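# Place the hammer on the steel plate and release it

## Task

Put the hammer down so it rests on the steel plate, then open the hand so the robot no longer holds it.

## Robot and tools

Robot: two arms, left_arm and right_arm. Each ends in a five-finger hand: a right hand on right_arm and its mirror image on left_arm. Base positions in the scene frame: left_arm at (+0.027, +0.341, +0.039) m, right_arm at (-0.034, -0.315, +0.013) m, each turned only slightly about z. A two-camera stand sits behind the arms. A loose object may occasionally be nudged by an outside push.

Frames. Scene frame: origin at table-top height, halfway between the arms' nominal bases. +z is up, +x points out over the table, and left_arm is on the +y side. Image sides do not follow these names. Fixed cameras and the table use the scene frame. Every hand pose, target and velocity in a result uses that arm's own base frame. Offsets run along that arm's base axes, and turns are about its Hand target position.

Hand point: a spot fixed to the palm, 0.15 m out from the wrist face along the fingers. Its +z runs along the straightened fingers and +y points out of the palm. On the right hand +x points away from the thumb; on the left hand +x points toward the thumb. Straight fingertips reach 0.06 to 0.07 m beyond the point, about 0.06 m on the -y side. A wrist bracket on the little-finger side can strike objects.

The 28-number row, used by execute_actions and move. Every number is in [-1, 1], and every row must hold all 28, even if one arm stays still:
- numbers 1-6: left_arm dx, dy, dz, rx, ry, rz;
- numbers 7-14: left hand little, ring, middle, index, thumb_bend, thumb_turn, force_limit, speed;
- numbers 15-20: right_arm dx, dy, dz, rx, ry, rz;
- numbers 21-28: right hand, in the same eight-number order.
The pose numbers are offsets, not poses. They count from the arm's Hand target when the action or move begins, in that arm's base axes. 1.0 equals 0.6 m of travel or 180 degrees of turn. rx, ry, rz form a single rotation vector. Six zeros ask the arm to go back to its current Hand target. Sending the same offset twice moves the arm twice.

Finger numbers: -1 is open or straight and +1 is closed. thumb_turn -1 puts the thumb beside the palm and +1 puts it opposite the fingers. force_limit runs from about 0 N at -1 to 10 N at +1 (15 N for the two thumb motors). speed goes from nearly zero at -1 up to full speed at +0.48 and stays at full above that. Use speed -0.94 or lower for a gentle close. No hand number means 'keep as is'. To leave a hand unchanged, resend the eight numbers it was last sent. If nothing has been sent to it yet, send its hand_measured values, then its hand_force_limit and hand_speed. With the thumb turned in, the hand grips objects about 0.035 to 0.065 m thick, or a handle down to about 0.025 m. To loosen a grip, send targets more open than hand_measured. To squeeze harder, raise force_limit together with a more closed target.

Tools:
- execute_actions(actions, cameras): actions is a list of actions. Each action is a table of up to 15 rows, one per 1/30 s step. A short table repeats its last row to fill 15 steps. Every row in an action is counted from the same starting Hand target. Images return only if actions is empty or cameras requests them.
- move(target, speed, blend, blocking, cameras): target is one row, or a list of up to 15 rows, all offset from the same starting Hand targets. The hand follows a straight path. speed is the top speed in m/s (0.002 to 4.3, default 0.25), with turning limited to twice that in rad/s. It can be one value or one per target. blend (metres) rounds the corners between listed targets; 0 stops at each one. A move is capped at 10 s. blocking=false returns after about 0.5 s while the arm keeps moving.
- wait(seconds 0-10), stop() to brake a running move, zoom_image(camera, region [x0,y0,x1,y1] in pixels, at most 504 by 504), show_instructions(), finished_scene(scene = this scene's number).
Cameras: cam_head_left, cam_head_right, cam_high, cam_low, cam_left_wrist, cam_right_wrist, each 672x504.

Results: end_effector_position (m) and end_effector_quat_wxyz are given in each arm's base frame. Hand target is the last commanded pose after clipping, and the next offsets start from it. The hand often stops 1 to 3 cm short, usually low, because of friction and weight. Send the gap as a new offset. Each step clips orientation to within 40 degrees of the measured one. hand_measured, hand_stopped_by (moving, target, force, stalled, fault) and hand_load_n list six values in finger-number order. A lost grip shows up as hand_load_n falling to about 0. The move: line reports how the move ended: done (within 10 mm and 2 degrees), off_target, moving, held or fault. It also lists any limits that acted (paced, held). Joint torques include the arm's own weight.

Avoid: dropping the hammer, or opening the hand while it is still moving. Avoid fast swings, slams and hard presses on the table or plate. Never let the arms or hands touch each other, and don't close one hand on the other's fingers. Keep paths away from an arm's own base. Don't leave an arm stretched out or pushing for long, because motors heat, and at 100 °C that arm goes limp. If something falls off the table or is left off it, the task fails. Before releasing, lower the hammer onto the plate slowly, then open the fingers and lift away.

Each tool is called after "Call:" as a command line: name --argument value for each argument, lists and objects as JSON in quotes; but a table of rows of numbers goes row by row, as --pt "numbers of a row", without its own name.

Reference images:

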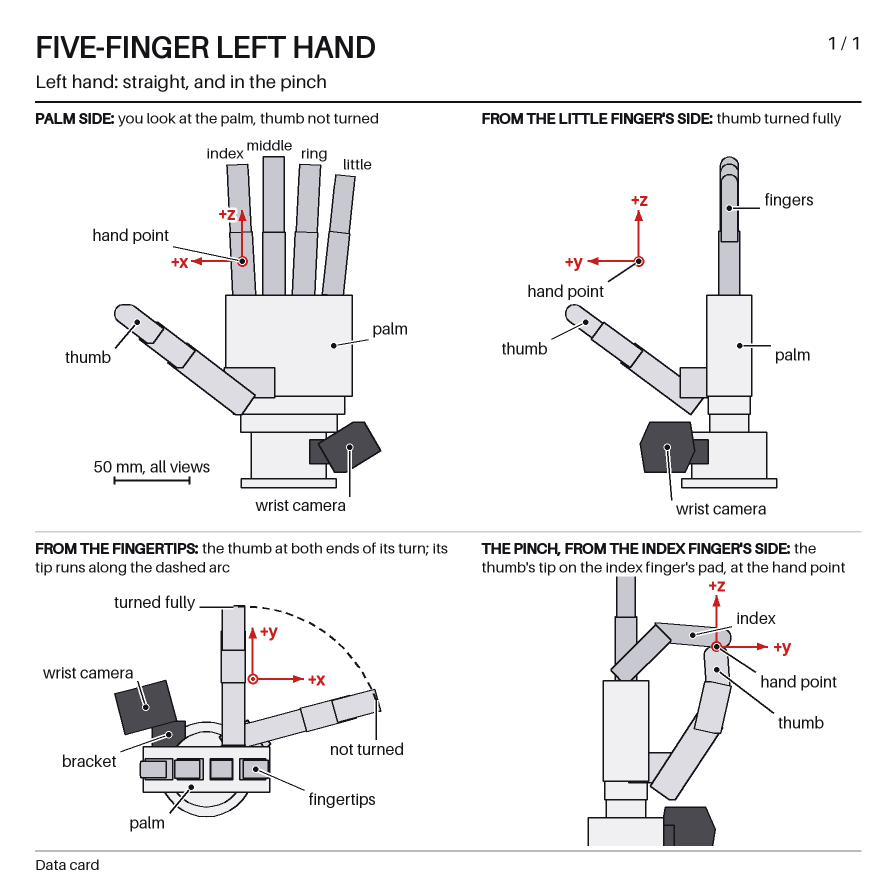

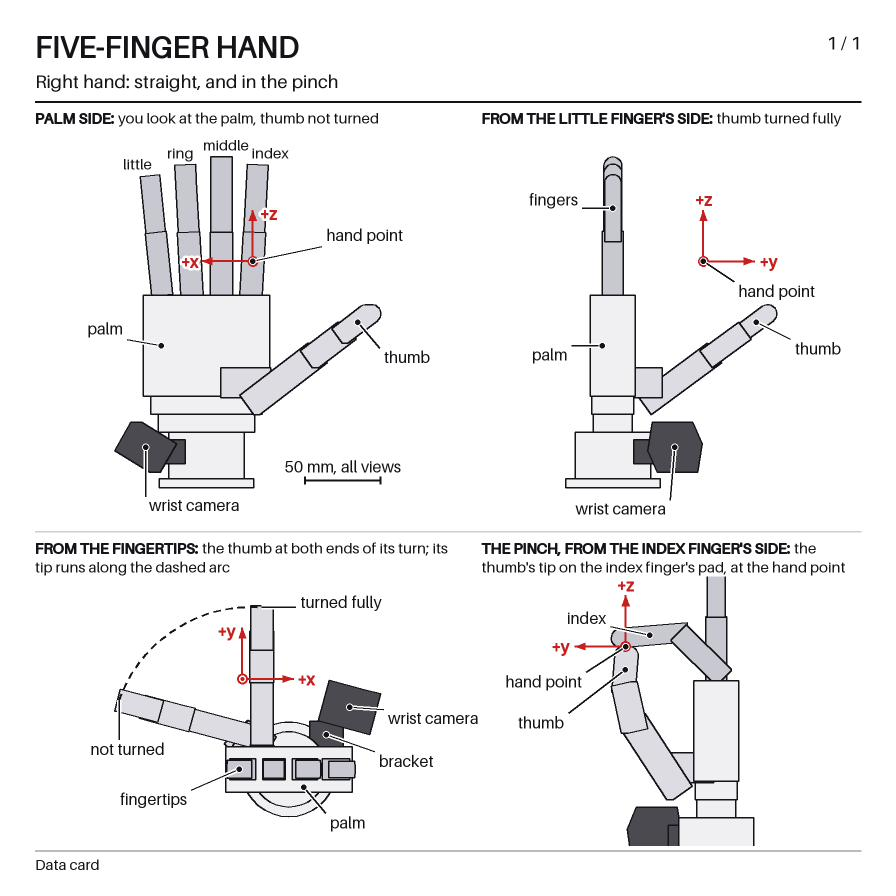

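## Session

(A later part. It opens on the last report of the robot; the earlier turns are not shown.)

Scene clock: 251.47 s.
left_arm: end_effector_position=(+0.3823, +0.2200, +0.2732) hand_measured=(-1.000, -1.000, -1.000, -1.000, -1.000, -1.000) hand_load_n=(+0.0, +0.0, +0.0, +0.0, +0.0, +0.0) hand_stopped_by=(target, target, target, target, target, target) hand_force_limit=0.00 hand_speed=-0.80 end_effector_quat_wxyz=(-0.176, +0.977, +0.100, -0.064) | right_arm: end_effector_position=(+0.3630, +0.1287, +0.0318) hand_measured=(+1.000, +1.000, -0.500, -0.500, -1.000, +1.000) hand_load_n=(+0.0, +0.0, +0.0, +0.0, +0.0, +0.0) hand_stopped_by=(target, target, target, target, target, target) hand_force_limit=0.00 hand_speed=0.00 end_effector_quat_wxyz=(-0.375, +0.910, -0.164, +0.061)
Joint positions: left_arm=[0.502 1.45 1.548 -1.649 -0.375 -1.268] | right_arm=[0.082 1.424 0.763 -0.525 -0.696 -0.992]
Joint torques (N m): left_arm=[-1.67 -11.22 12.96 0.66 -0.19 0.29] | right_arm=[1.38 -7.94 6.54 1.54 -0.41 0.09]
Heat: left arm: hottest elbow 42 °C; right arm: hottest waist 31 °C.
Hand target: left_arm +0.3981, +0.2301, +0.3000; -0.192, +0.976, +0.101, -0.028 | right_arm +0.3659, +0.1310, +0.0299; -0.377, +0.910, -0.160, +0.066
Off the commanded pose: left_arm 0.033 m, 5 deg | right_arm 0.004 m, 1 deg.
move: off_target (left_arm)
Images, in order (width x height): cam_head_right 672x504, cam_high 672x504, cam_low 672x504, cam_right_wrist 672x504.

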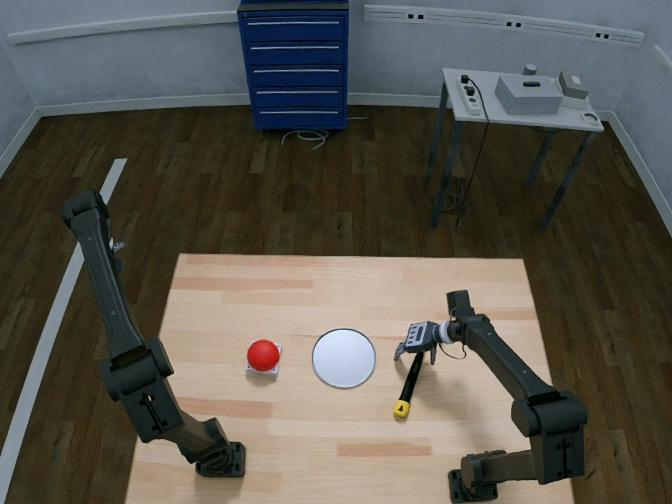

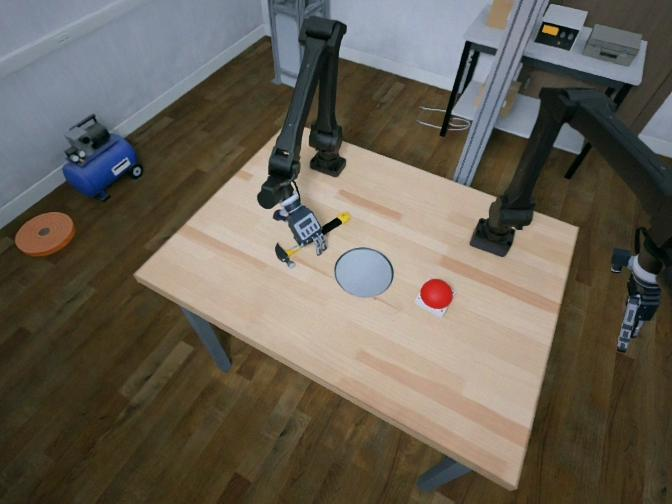

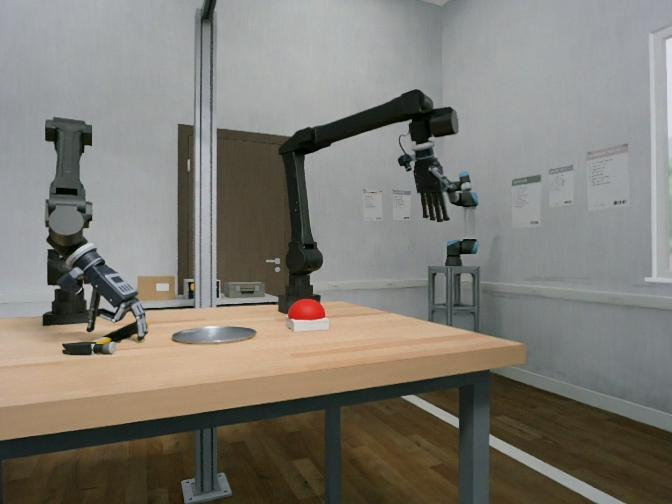

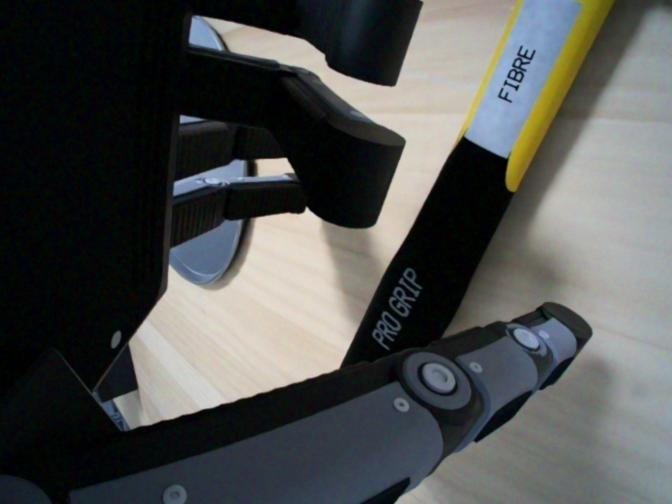

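Call:
move --pt "0 0 0 0 0 0 -1 -1 -1 -1 -1 -1 0 -0.8 0 0 0.075 0 0 0 1 1 -0.5 -0.5 -1 1 0 0" --pt "0 0 0 0 0 0 -1 -1 -1 -1 -1 -1 0 -0.8 0.042 -0.015 0.075 0 0 0 -1 -1 -0.5 -0.5 -1 1 0 0" --pt "0 0 0 0 0 0 -1 -1 -1 -1 -1 -1 0 -0.8 0.042 -0.015 -0.017 0 0 0 -1 -1 -0.5 -0.5 -1 1 0 0" --speed 0.15 --blend '[0.01,0,0]' --cameras '["cam_low","cam_head_right","cam_high","cam_right_wrist"]'

Call:
zoom_image --camera "cam_head_right" --region '[370, 300, 490, 420]'

Call:
zoom_image --camera "cam_low" --region '[50, 270, 170, 370]'

Call:
zoom_image --camera "cam_high" --region '[260, 180, 370, 290]'

Scene clock: 293.80 s.
left_arm: end_effector_position=(+0.3823, +0.2200, +0.2732) hand_measured=(-1.000, -1.000, -1.000, -1.000, -1.000, -1.000) hand_load_n=(+0.0, +0.0, +0.0, +0.0, +0.0, +0.0) hand_stopped_by=(target, target, target, target, target, target) hand_force_limit=0.00 hand_speed=-0.80 end_effector_quat_wxyz=(-0.176, +0.977, +0.100, -0.064) | right_arm: end_effector_position=(+0.3866, +0.1264, +0.0264) hand_measured=(-1.000, -1.000, -0.500, -0.500, -1.000, +1.000) hand_load_n=(+0.0, +0.0, -1.0, +0.0, +0.0, +0.0) hand_stopped_by=(target, target, target, target, target, target) hand_force_limit=0.00 hand_speed=0.00 end_effector_quat_wxyz=(-0.376, +0.911, -0.161, +0.058)
Joint positions: left_arm=[0.502 1.45 1.548 -1.649 -0.375 -1.268] | right_arm=[0.07 1.498 0.826 -0.532 -0.706 -1.013]
Joint torques (N m): left_arm=[-1.61 -11.16 12.94 0.68 -0.2 0.29] | right_arm=[-0.56 -8.18 6.22 1.73 -0.53 -0.07]
Heat: left arm: hottest elbow 43 °C; right arm: hottest waist 31 °C.
Hand target: left_arm +0.3981, +0.2301, +0.3000; -0.192, +0.976, +0.101, -0.028 | right_arm +0.3911, +0.1220, +0.0197; -0.377, +0.910, -0.160, +0.066
Off the commanded pose: left_arm 0.033 m, 5 deg | right_arm 0.009 m, 1 deg.
move: off_target (left_arm); target 2's new numbers were sent with right_arm's hand 0.034 m and 3 deg from that target
Images, in order (width x height): cam_head_right 672x504, cam_high 672x504, cam_low 672x504, cam_right_wrist 672x504.

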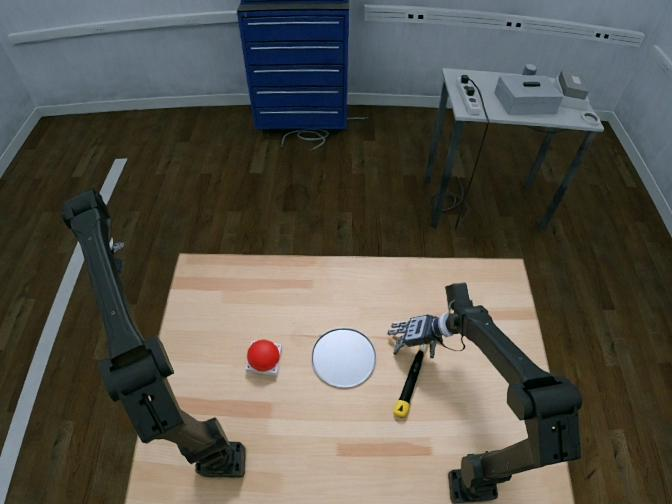

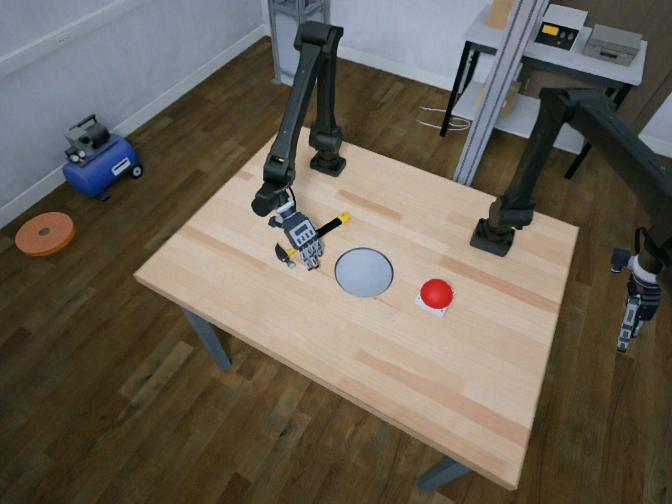

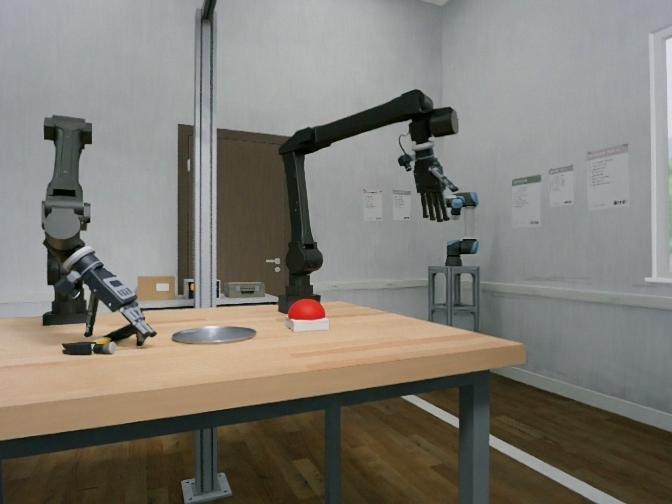

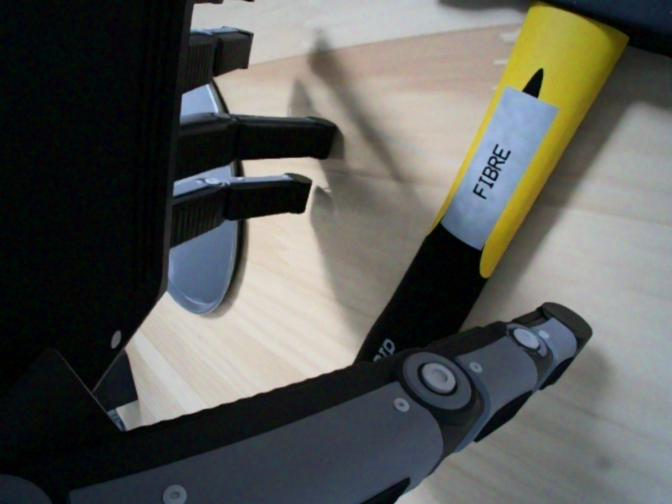

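Scaled by 4.200.

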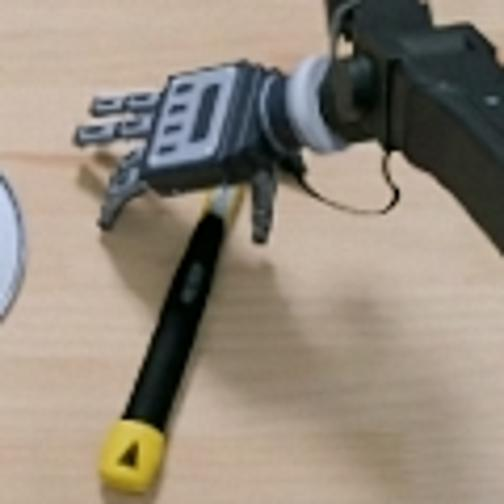

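Scaled by 4.200.

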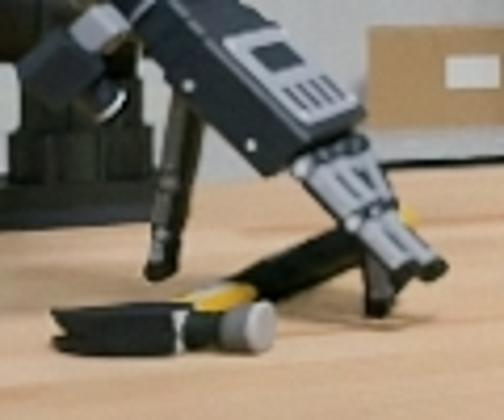

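Scaled by 4.582.

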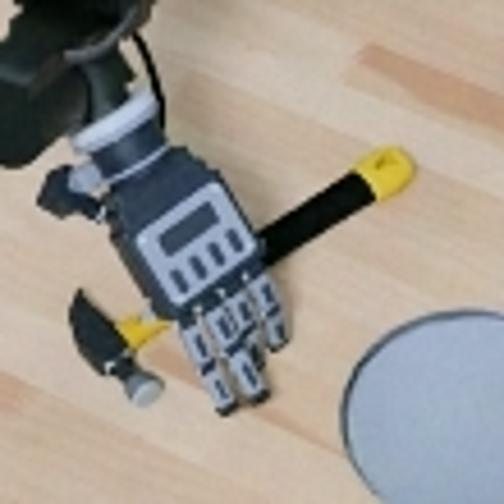

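Call:
move --target '[0,0,0,0,0,0,-1,-1,-1,-1,-1,-1,0,-0.8,0,-0.014,-0.02,0,0,0,-1,-1,-0.5,-0.5,-1,1,0,0]' --speed 0.1 --cameras '["cam_low","cam_head_right","cam_high","cam_right_wrist"]'

Call:
zoom_image --camera "cam_head_right" --region '[370, 300, 490, 420]'

Call:
zoom_image --camera "cam_low" --region '[50, 270, 170, 370]'

Scene clock: 312.07 s.
left_arm: end_effector_position=(+0.3823, +0.2200, +0.2732) hand_measured=(-1.000, -1.000, -1.000, -1.000, -1.000, -1.000) hand_load_n=(+0.0, +0.0, +0.0, +0.0, +0.0, +0.0) hand_stopped_by=(target, target, target, target, target, target) hand_force_limit=0.00 hand_speed=-0.80 end_effector_quat_wxyz=(-0.176, +0.977, +0.100, -0.064) | right_arm: end_effector_position=(+0.3869, +0.1253, +0.0249) hand_measured=(-1.000, -1.000, -0.500, -0.500, -1.000, +1.000) hand_load_n=(+0.0, -0.5, -1.5, +0.5, +0.0, +0.0) hand_stopped_by=(target, target, target, target, target, target) hand_force_limit=0.00 hand_speed=0.00 end_effector_quat_wxyz=(-0.387, +0.906, -0.160, +0.058)
Joint positions: left_arm=[0.502 1.45 1.548 -1.649 -0.375 -1.268] | right_arm=[0.056 1.504 0.82 -0.519 -0.733 -1.022]
Joint torques (N m): left_arm=[-1.61 -11.16 12.94 0.65 -0.2 0.29] | right_arm=[-1.2 -7.12 5.76 1.94 -0.11 -0.18]
Heat: left arm: hottest elbow 43 °C; right arm: hottest waist 31 °C.
Hand target: left_arm +0.3981, +0.2301, +0.3000; -0.192, +0.976, +0.101, -0.028 | right_arm +0.3911, +0.1136, +0.0077; -0.377, +0.910, -0.160, +0.066
Off the commanded pose: left_arm 0.033 m, 5 deg | right_arm 0.021 m, 2 deg.
move: off_target (left_arm, right_arm)
Images, in order (width x height): cam_head_right 672x504, cam_high 672x504, cam_low 672x504, cam_right_wrist 672x504.

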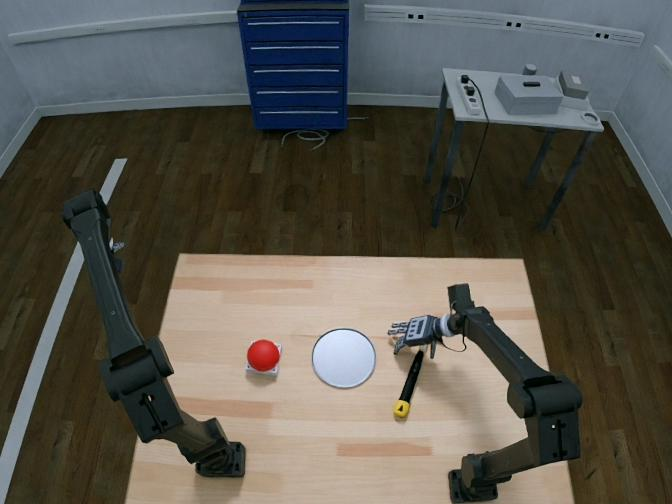

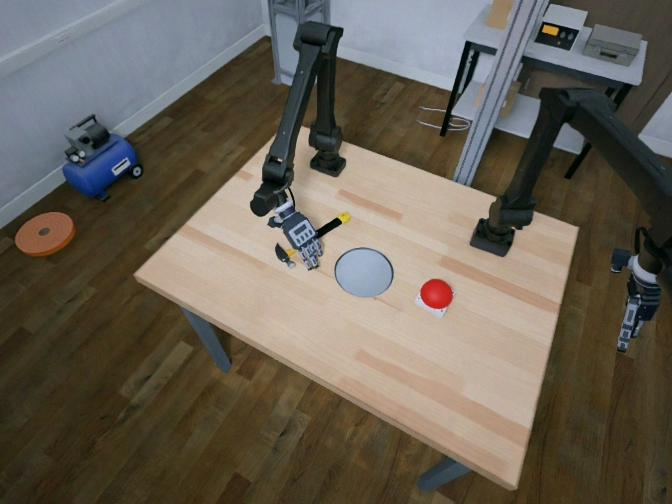

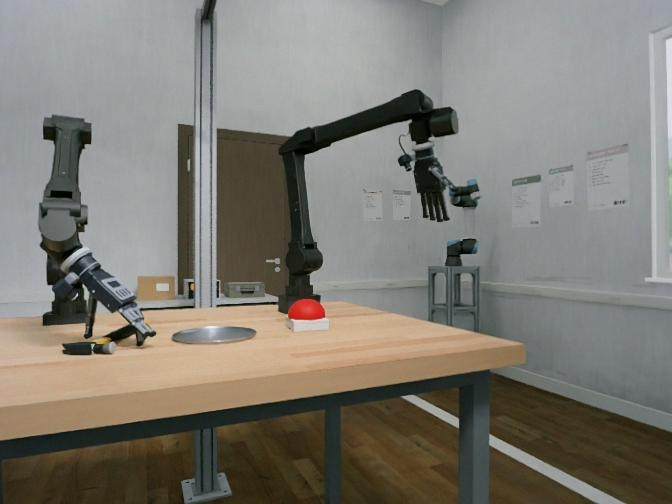

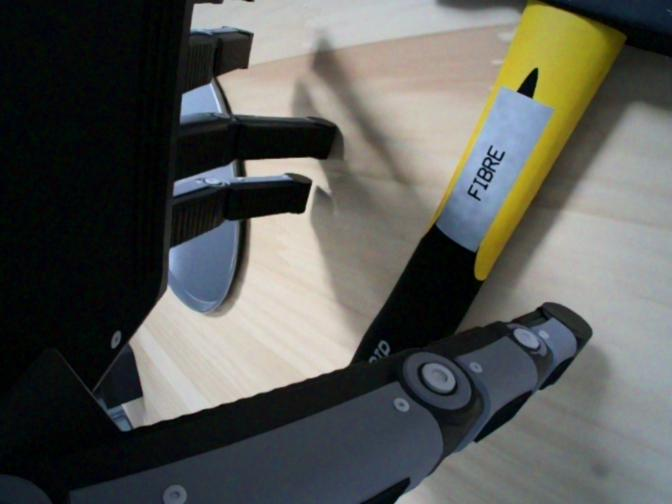

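Scaled by 4.200.

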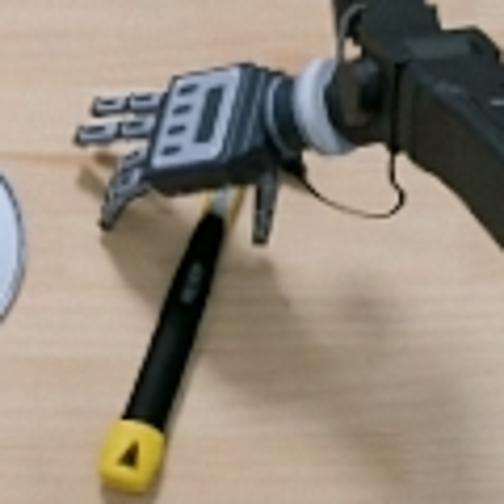

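Scaled by 4.200.

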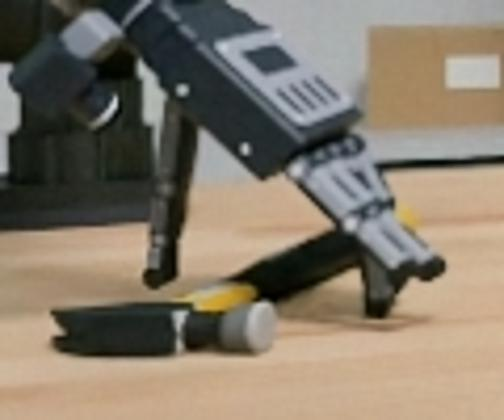

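Call:
move --target '[0,0,0,0,0,0,-1,-1,-1,-1,-1,-1,0,-0.8,-0.003,-0.003,0.044,0,0,0,-1,-1,-0.5,-0.5,-1,1,0,0]' --speed 0.15 --cameras '["cam_head_right","cam_right_wrist"]'

Call:
zoom_image --camera "cam_head_right" --region '[370, 300, 490, 420]'

Scene clock: 332.90 s.
left_arm: end_effector_position=(+0.3823, +0.2200, +0.2732) hand_measured=(-1.000, -1.000, -1.000, -1.000, -1.000, -1.000) hand_load_n=(+0.0, +0.0, +0.0, +0.0, +0.0, +0.0) hand_stopped_by=(target, target, target, target, target, target) hand_force_limit=0.00 hand_speed=-0.80 end_effector_quat_wxyz=(-0.176, +0.977, +0.100, -0.064) | right_arm: end_effector_position=(+0.3821, +0.1217, +0.0253) hand_measured=(-1.000, -1.000, -0.500, -0.500, -1.000, +1.000) hand_load_n=(+0.0, +0.0, +1.5, -0.5, +0.0, +0.0) hand_stopped_by=(target, target, target, target, target, target) hand_force_limit=0.00 hand_speed=0.00 end_effector_quat_wxyz=(-0.380, +0.910, -0.154, +0.055)
Joint positions: left_arm=[0.502 1.45 1.548 -1.649 -0.375 -1.268] | right_arm=[0.055 1.496 0.82 -0.55 -0.724 -1.05]
Joint torques (N m): left_arm=[-1.55 -11.16 12.97 0.65 -0.2 0.3] | right_arm=[-0.97 -10.05 7.86 0.03 -0.15 -0.01]
Heat: left arm: hottest elbow 43 °C; right arm: hottest waist 31 °C.
Hand target: left_arm +0.3981, +0.2301, +0.3000; -0.192, +0.976, +0.101, -0.028 | right_arm +0.3893, +0.1118, +0.0341; -0.377, +0.910, -0.160, +0.066
Off the commanded pose: left_arm 0.033 m, 5 deg | right_arm 0.015 m, 2 deg.
move: off_target (left_arm, right_arm)
Images, in order (width x height): cam_head_right 672x504, cam_right_wrist 672x504.

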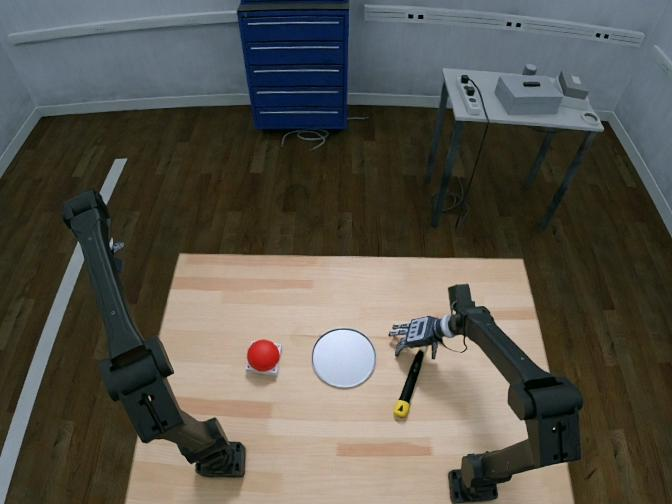

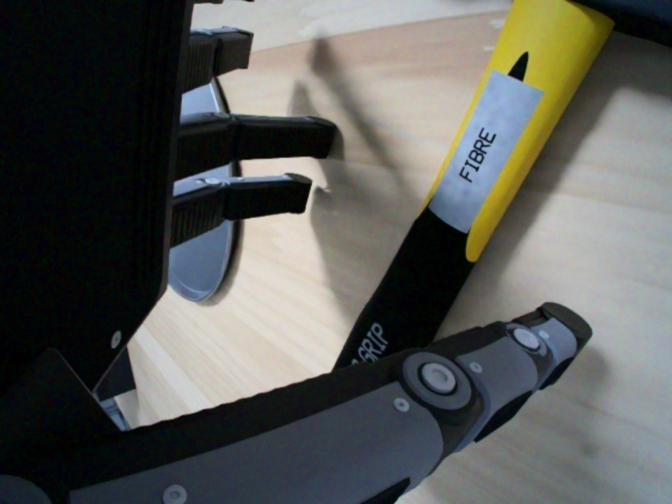

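Scaled by 4.200.

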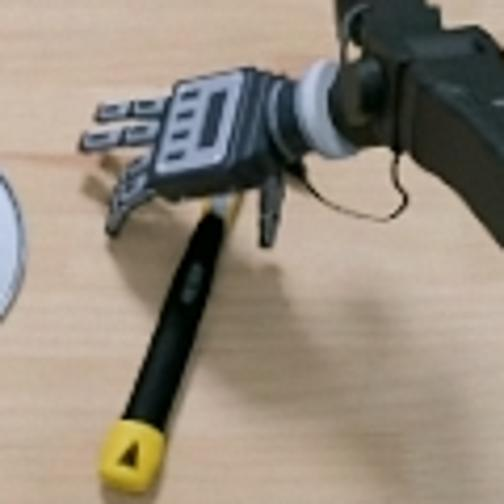

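Call:
move --pt "0 0 0 0 0 0 -1 -1 -1 -1 -1 -1 0 -0.8 0.008 -0.008 0.06 0 0 0 -1 -1 -0.5 -0.5 -1 1 0 0" --pt "0 0 0 0 0 0 -1 -1 -1 -1 -1 -1 0 -0.8 0.01 -0.01 0.003 0 0 0 -1 -1 -0.5 -0.5 -1 1 0 0" --speed 0.15 --cameras '["cam_head_right","cam_low","cam_right_wrist"]'

Call:
zoom_image --camera "cam_head_right" --region '[370, 300, 490, 420]'

Call:
zoom_image --camera "cam_low" --region '[50, 270, 170, 370]'

Scene clock: 343.67 s.
left_arm: end_effector_position=(+0.3823, +0.2200, +0.2732) hand_measured=(-1.000, -1.000, -1.000, -1.000, -1.000, -1.000) hand_load_n=(+0.0, +0.0, +0.0, +0.0, +0.0, +0.0) hand_stopped_by=(target, target, target, target, target, target) hand_force_limit=0.00 hand_speed=-0.80 end_effector_quat_wxyz=(-0.176, +0.977, +0.100, -0.064) | right_arm: end_effector_position=(+0.3776, +0.1119, +0.0304) hand_measured=(-1.000, -1.000, -0.500, -0.500, -1.000, +1.000) hand_load_n=(+0.0, +0.0, +0.0, +0.0, +0.0, +0.0) hand_stopped_by=(target, target, target, target, target, target) hand_force_limit=0.00 hand_speed=0.00 end_effector_quat_wxyz=(-0.373, +0.912, -0.166, +0.044)
Joint positions: left_arm=[0.502 1.45 1.548 -1.649 -0.375 -1.268] | right_arm=[0.033 1.489 0.834 -0.611 -0.719 -1.062]
Joint torques (N m): left_arm=[-1.67 -11.16 12.96 0.66 -0.21 0.29] | right_arm=[-0.85 -8.7 8.43 1.33 -0.55 -0.06]
Heat: left arm: hottest elbow 43 °C; right arm: hottest waist 31 °C.
Hand target: left_arm +0.3981, +0.2301, +0.3000; -0.192, +0.976, +0.101, -0.028 | right_arm +0.3953, +0.1058, +0.0359; -0.377, +0.910, -0.160, +0.066
Off the commanded pose: left_arm 0.033 m, 5 deg | right_arm 0.020 m, 3 deg.
move: off_target (left_arm, right_arm)
Images, in order (width x height): cam_head_right 672x504, cam_low 672x504, cam_right_wrist 672x504.

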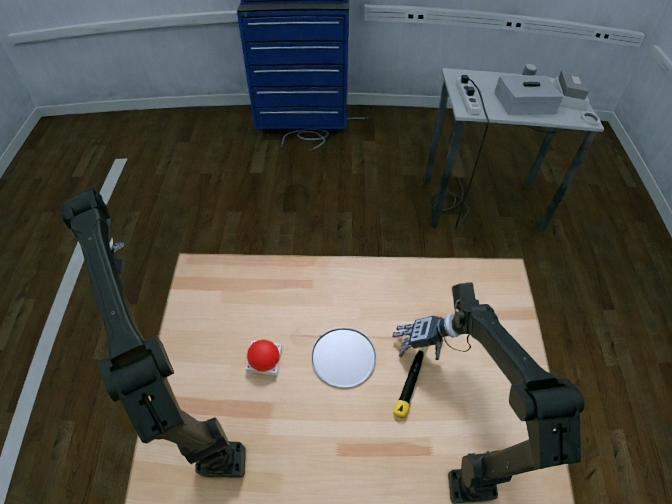

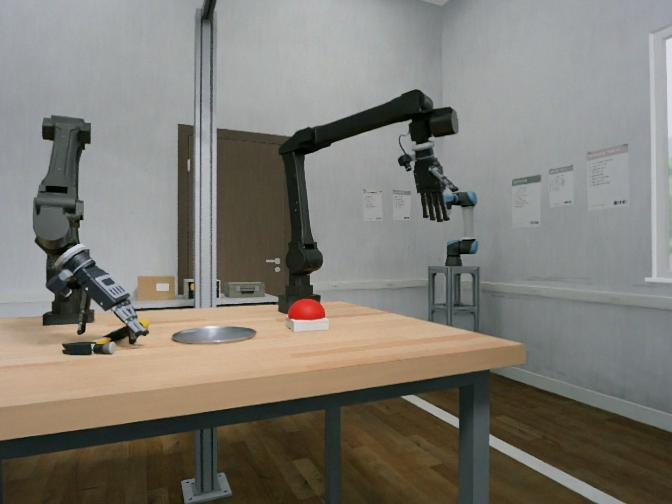

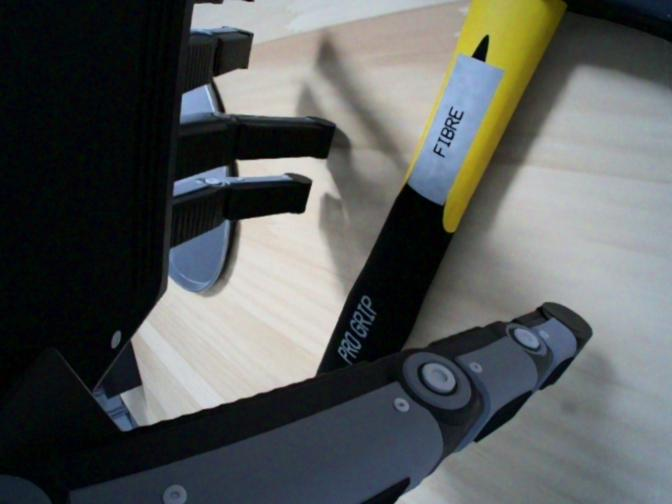

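Scaled by 4.200.

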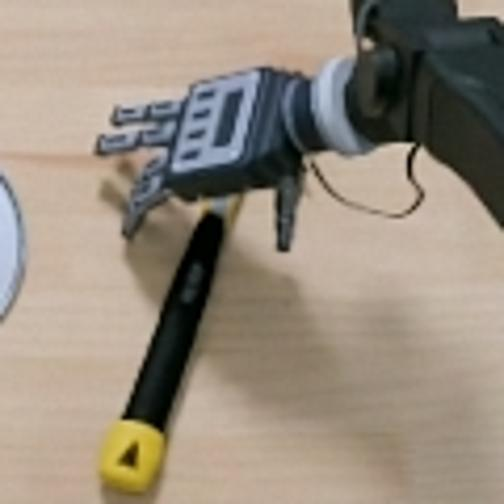

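Scaled by 4.200.

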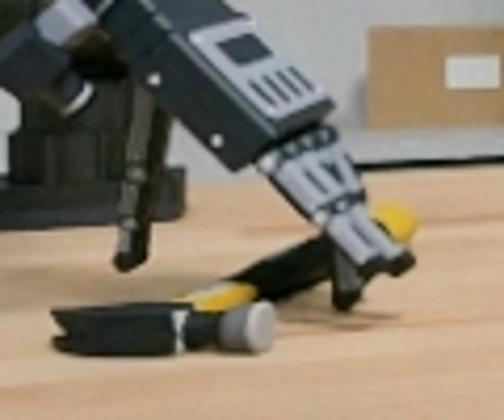

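Call:
move --target '[0,0,0,0,0,0,-1,-1,-1,-1,-1,-1,0,-0.8,0,0,0.01,0,0,0,-1,-1,0.4,0.4,0.4,1,-0.1,-0.75]' --speed 0.1 --cameras '["cam_head_right","cam_low","cam_right_wrist"]'

Call:
zoom_image --camera "cam_head_right" --region '[370, 300, 490, 420]'

Call:
zoom_image --camera "cam_low" --region '[50, 270, 170, 370]'

Scene clock: 358.70 s.
left_arm: end_effector_position=(+0.3823, +0.2200, +0.2732) hand_measured=(-1.000, -1.000, -1.000, -1.000, -1.000, -1.000) hand_load_n=(+0.0, +0.0, +0.0, +0.0, +0.0, +0.0) hand_stopped_by=(target, target, target, target, target, target) hand_force_limit=0.00 hand_speed=-0.80 end_effector_quat_wxyz=(-0.176, +0.977, +0.100, -0.064) | right_arm: end_effector_position=(+0.3772, +0.1133, +0.0305) hand_measured=(-1.000, -1.000, +0.400, +0.400, -0.410, +1.000) hand_load_n=(+0.0, +0.0, +0.5, +0.0, +6.5, +0.5) hand_stopped_by=(target, target, target, target, force, target) hand_force_limit=-0.10 hand_speed=-0.75 end_effector_quat_wxyz=(-0.374, +0.912, -0.164, +0.043)
Joint positions: left_arm=[0.502 1.45 1.548 -1.649 -0.375 -1.268] | right_arm=[0.036 1.489 0.834 -0.611 -0.721 -1.064]
Joint torques (N m): left_arm=[-1.67 -11.16 12.96 0.65 -0.21 0.28] | right_arm=[-0.91 -9.11 9.01 0.73 -0.54 -0.04]
Heat: left arm: hottest elbow 44 °C; right arm: hottest waist 31 °C.
Hand target: left_arm +0.3981, +0.2301, +0.3000; -0.192, +0.976, +0.101, -0.028 | right_arm +0.3953, +0.1058, +0.0419; -0.377, +0.910, -0.160, +0.066
Off the commanded pose: left_arm 0.033 m, 5 deg | right_arm 0.023 m, 3 deg.
move: off_target (left_arm, right_arm)
Images, in order (width x height): cam_head_right 672x504, cam_low 672x504, cam_right_wrist 672x504.

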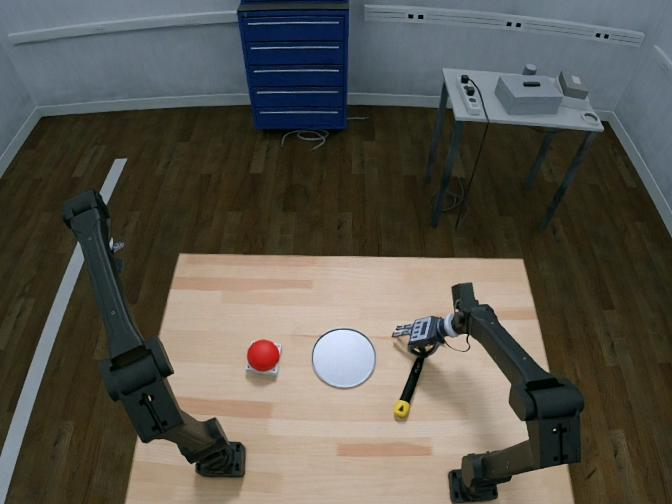

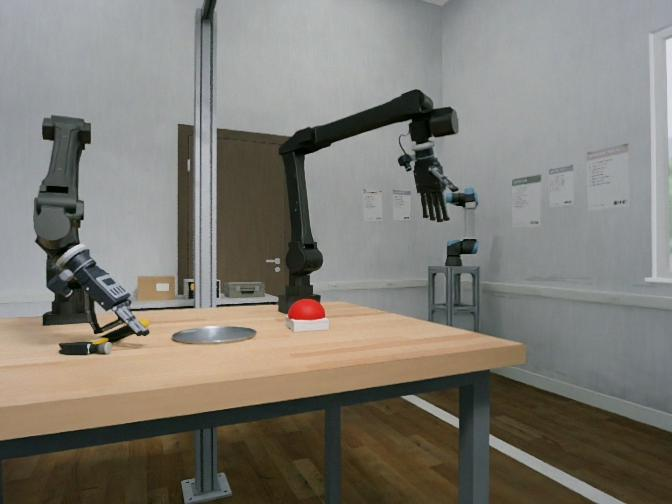

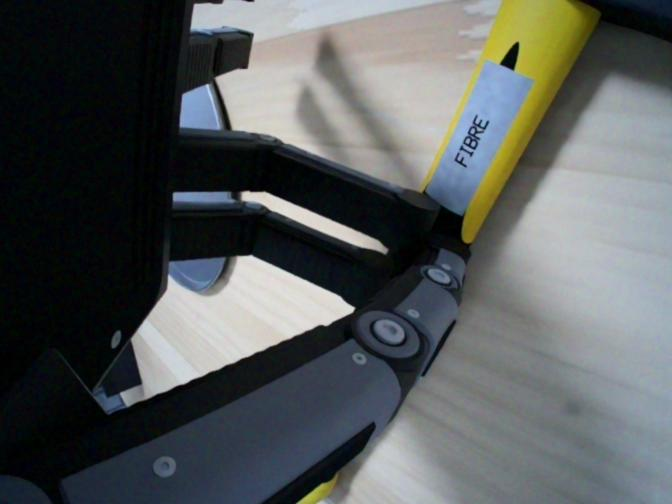

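Scaled by 4.200.

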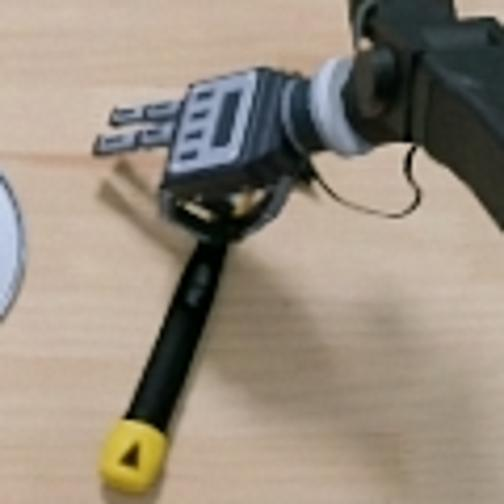

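Scaled by 4.200.

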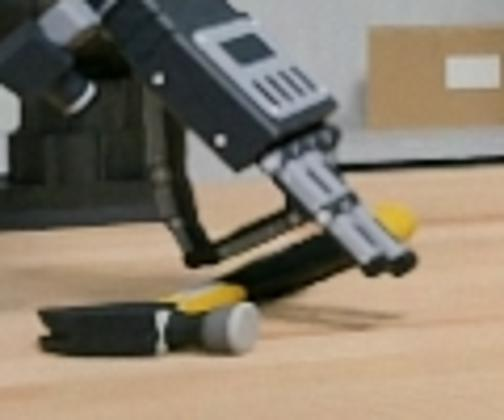

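Call:
zoom_image --camera "cam_right_wrist" --region '[330, 130, 530, 280]'

Call:
zoom_image --camera "cam_low" --region '[85, 310, 155, 360]'

Scaled by 2.520 from the camera's 672x504 image, which has a finer 960x720 frame.

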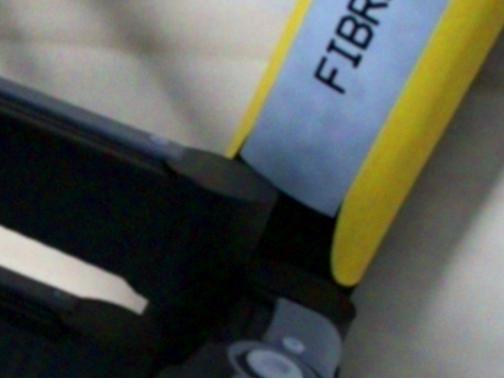

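Scaled by 7.200.

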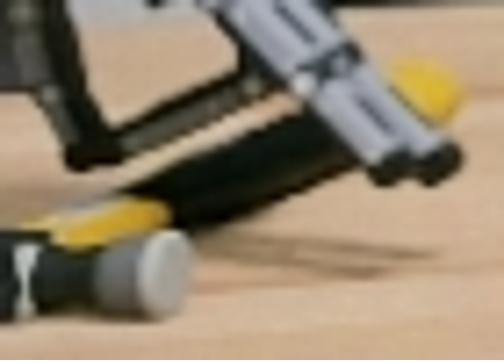

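Call:
move --target '[0,0,0,0,0,0,-1,-1,-1,-1,-1,-1,0,-0.8,-0.01,0.005,0.03,0,0,0,-1,-1,0.4,0.4,0.4,1,-0.1,-0.75]' --speed 0.08 --cameras '["cam_head_right","cam_low","cam_right_wrist"]'

Call:
zoom_image --camera "cam_head_right" --region '[370, 300, 490, 420]'

Call:
zoom_image --camera "cam_low" --region '[50, 270, 170, 370]'

Scene clock: 389.83 s.
left_arm: end_effector_position=(+0.3823, +0.2200, +0.2732) hand_measured=(-1.000, -1.000, -1.000, -1.000, -1.000, -1.000) hand_load_n=(+0.0, +0.0, +0.0, +0.0, +0.0, +0.0) hand_stopped_by=(target, target, target, target, target, target) hand_force_limit=0.00 hand_speed=-0.80 end_effector_quat_wxyz=(-0.176, +0.977, +0.100, -0.064) | right_arm: end_effector_position=(+0.3712, +0.1130, +0.0402) hand_measured=(-1.000, -1.000, +0.400, +0.400, -0.410, +1.000) hand_load_n=(+0.0, +0.0, +1.0, +0.0, +6.5, +0.5) hand_stopped_by=(target, target, target, target, force, target) hand_force_limit=-0.10 hand_speed=-0.75 end_effector_quat_wxyz=(-0.373, +0.912, -0.165, +0.040)
Joint positions: left_arm=[0.502 1.45 1.548 -1.649 -0.375 -1.268] | right_arm=[0.036 1.459 0.834 -0.647 -0.721 -1.064]
Joint torques (N m): left_arm=[-1.55 -11.05 12.96 0.66 -0.2 0.29] | right_arm=[-0.21 -10.58 9.63 0.4 -0.41 0.04]
Heat: left arm: hottest elbow 44 °C; right arm: hottest waist 31 °C.
Hand target: left_arm +0.3981, +0.2301, +0.3000; -0.192, +0.976, +0.101, -0.028 | right_arm +0.3893, +0.1088, +0.0599; -0.377, +0.910, -0.160, +0.066
Off the commanded pose: left_arm 0.033 m, 5 deg | right_arm 0.027 m, 3 deg.
move: off_target (left_arm, right_arm)
Images, in order (width x height): cam_head_right 672x504, cam_low 672x504, cam_right_wrist 672x504.

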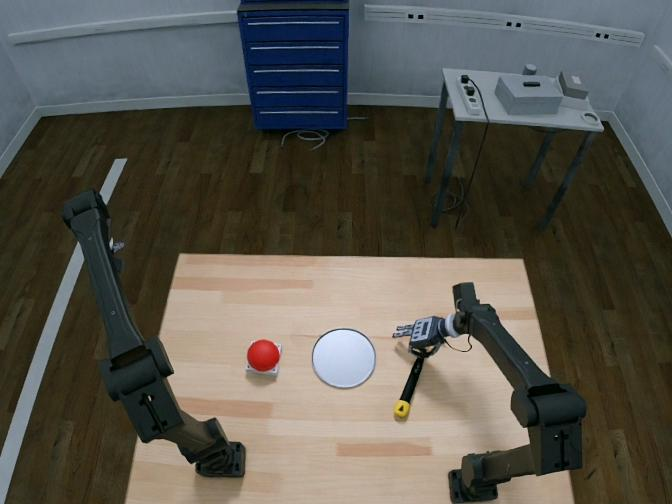

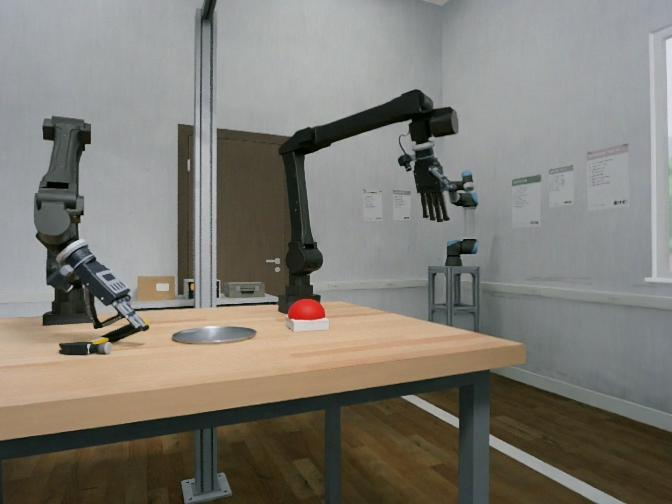

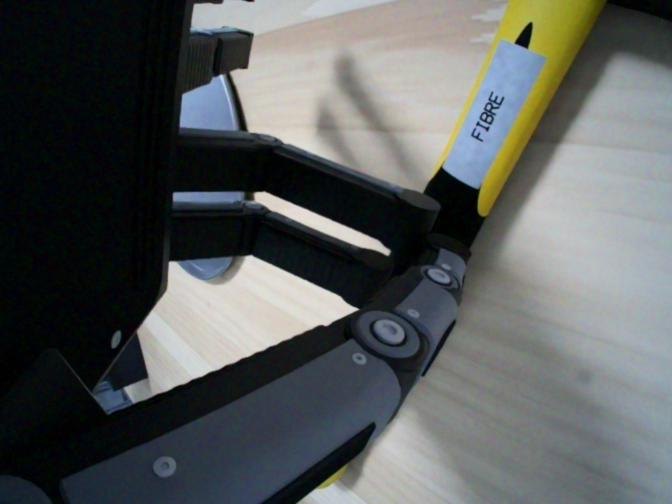

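Scaled by 4.200.

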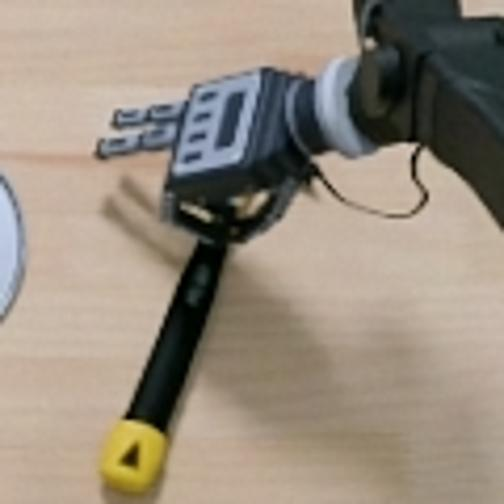

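Scaled by 4.200.

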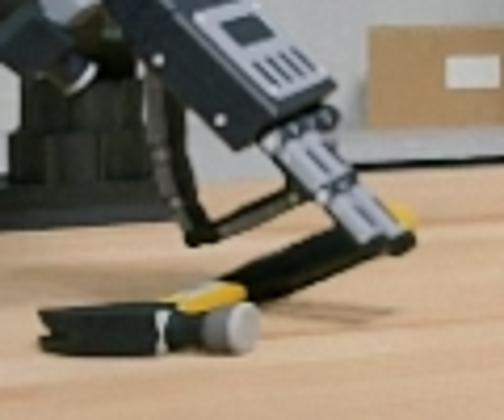

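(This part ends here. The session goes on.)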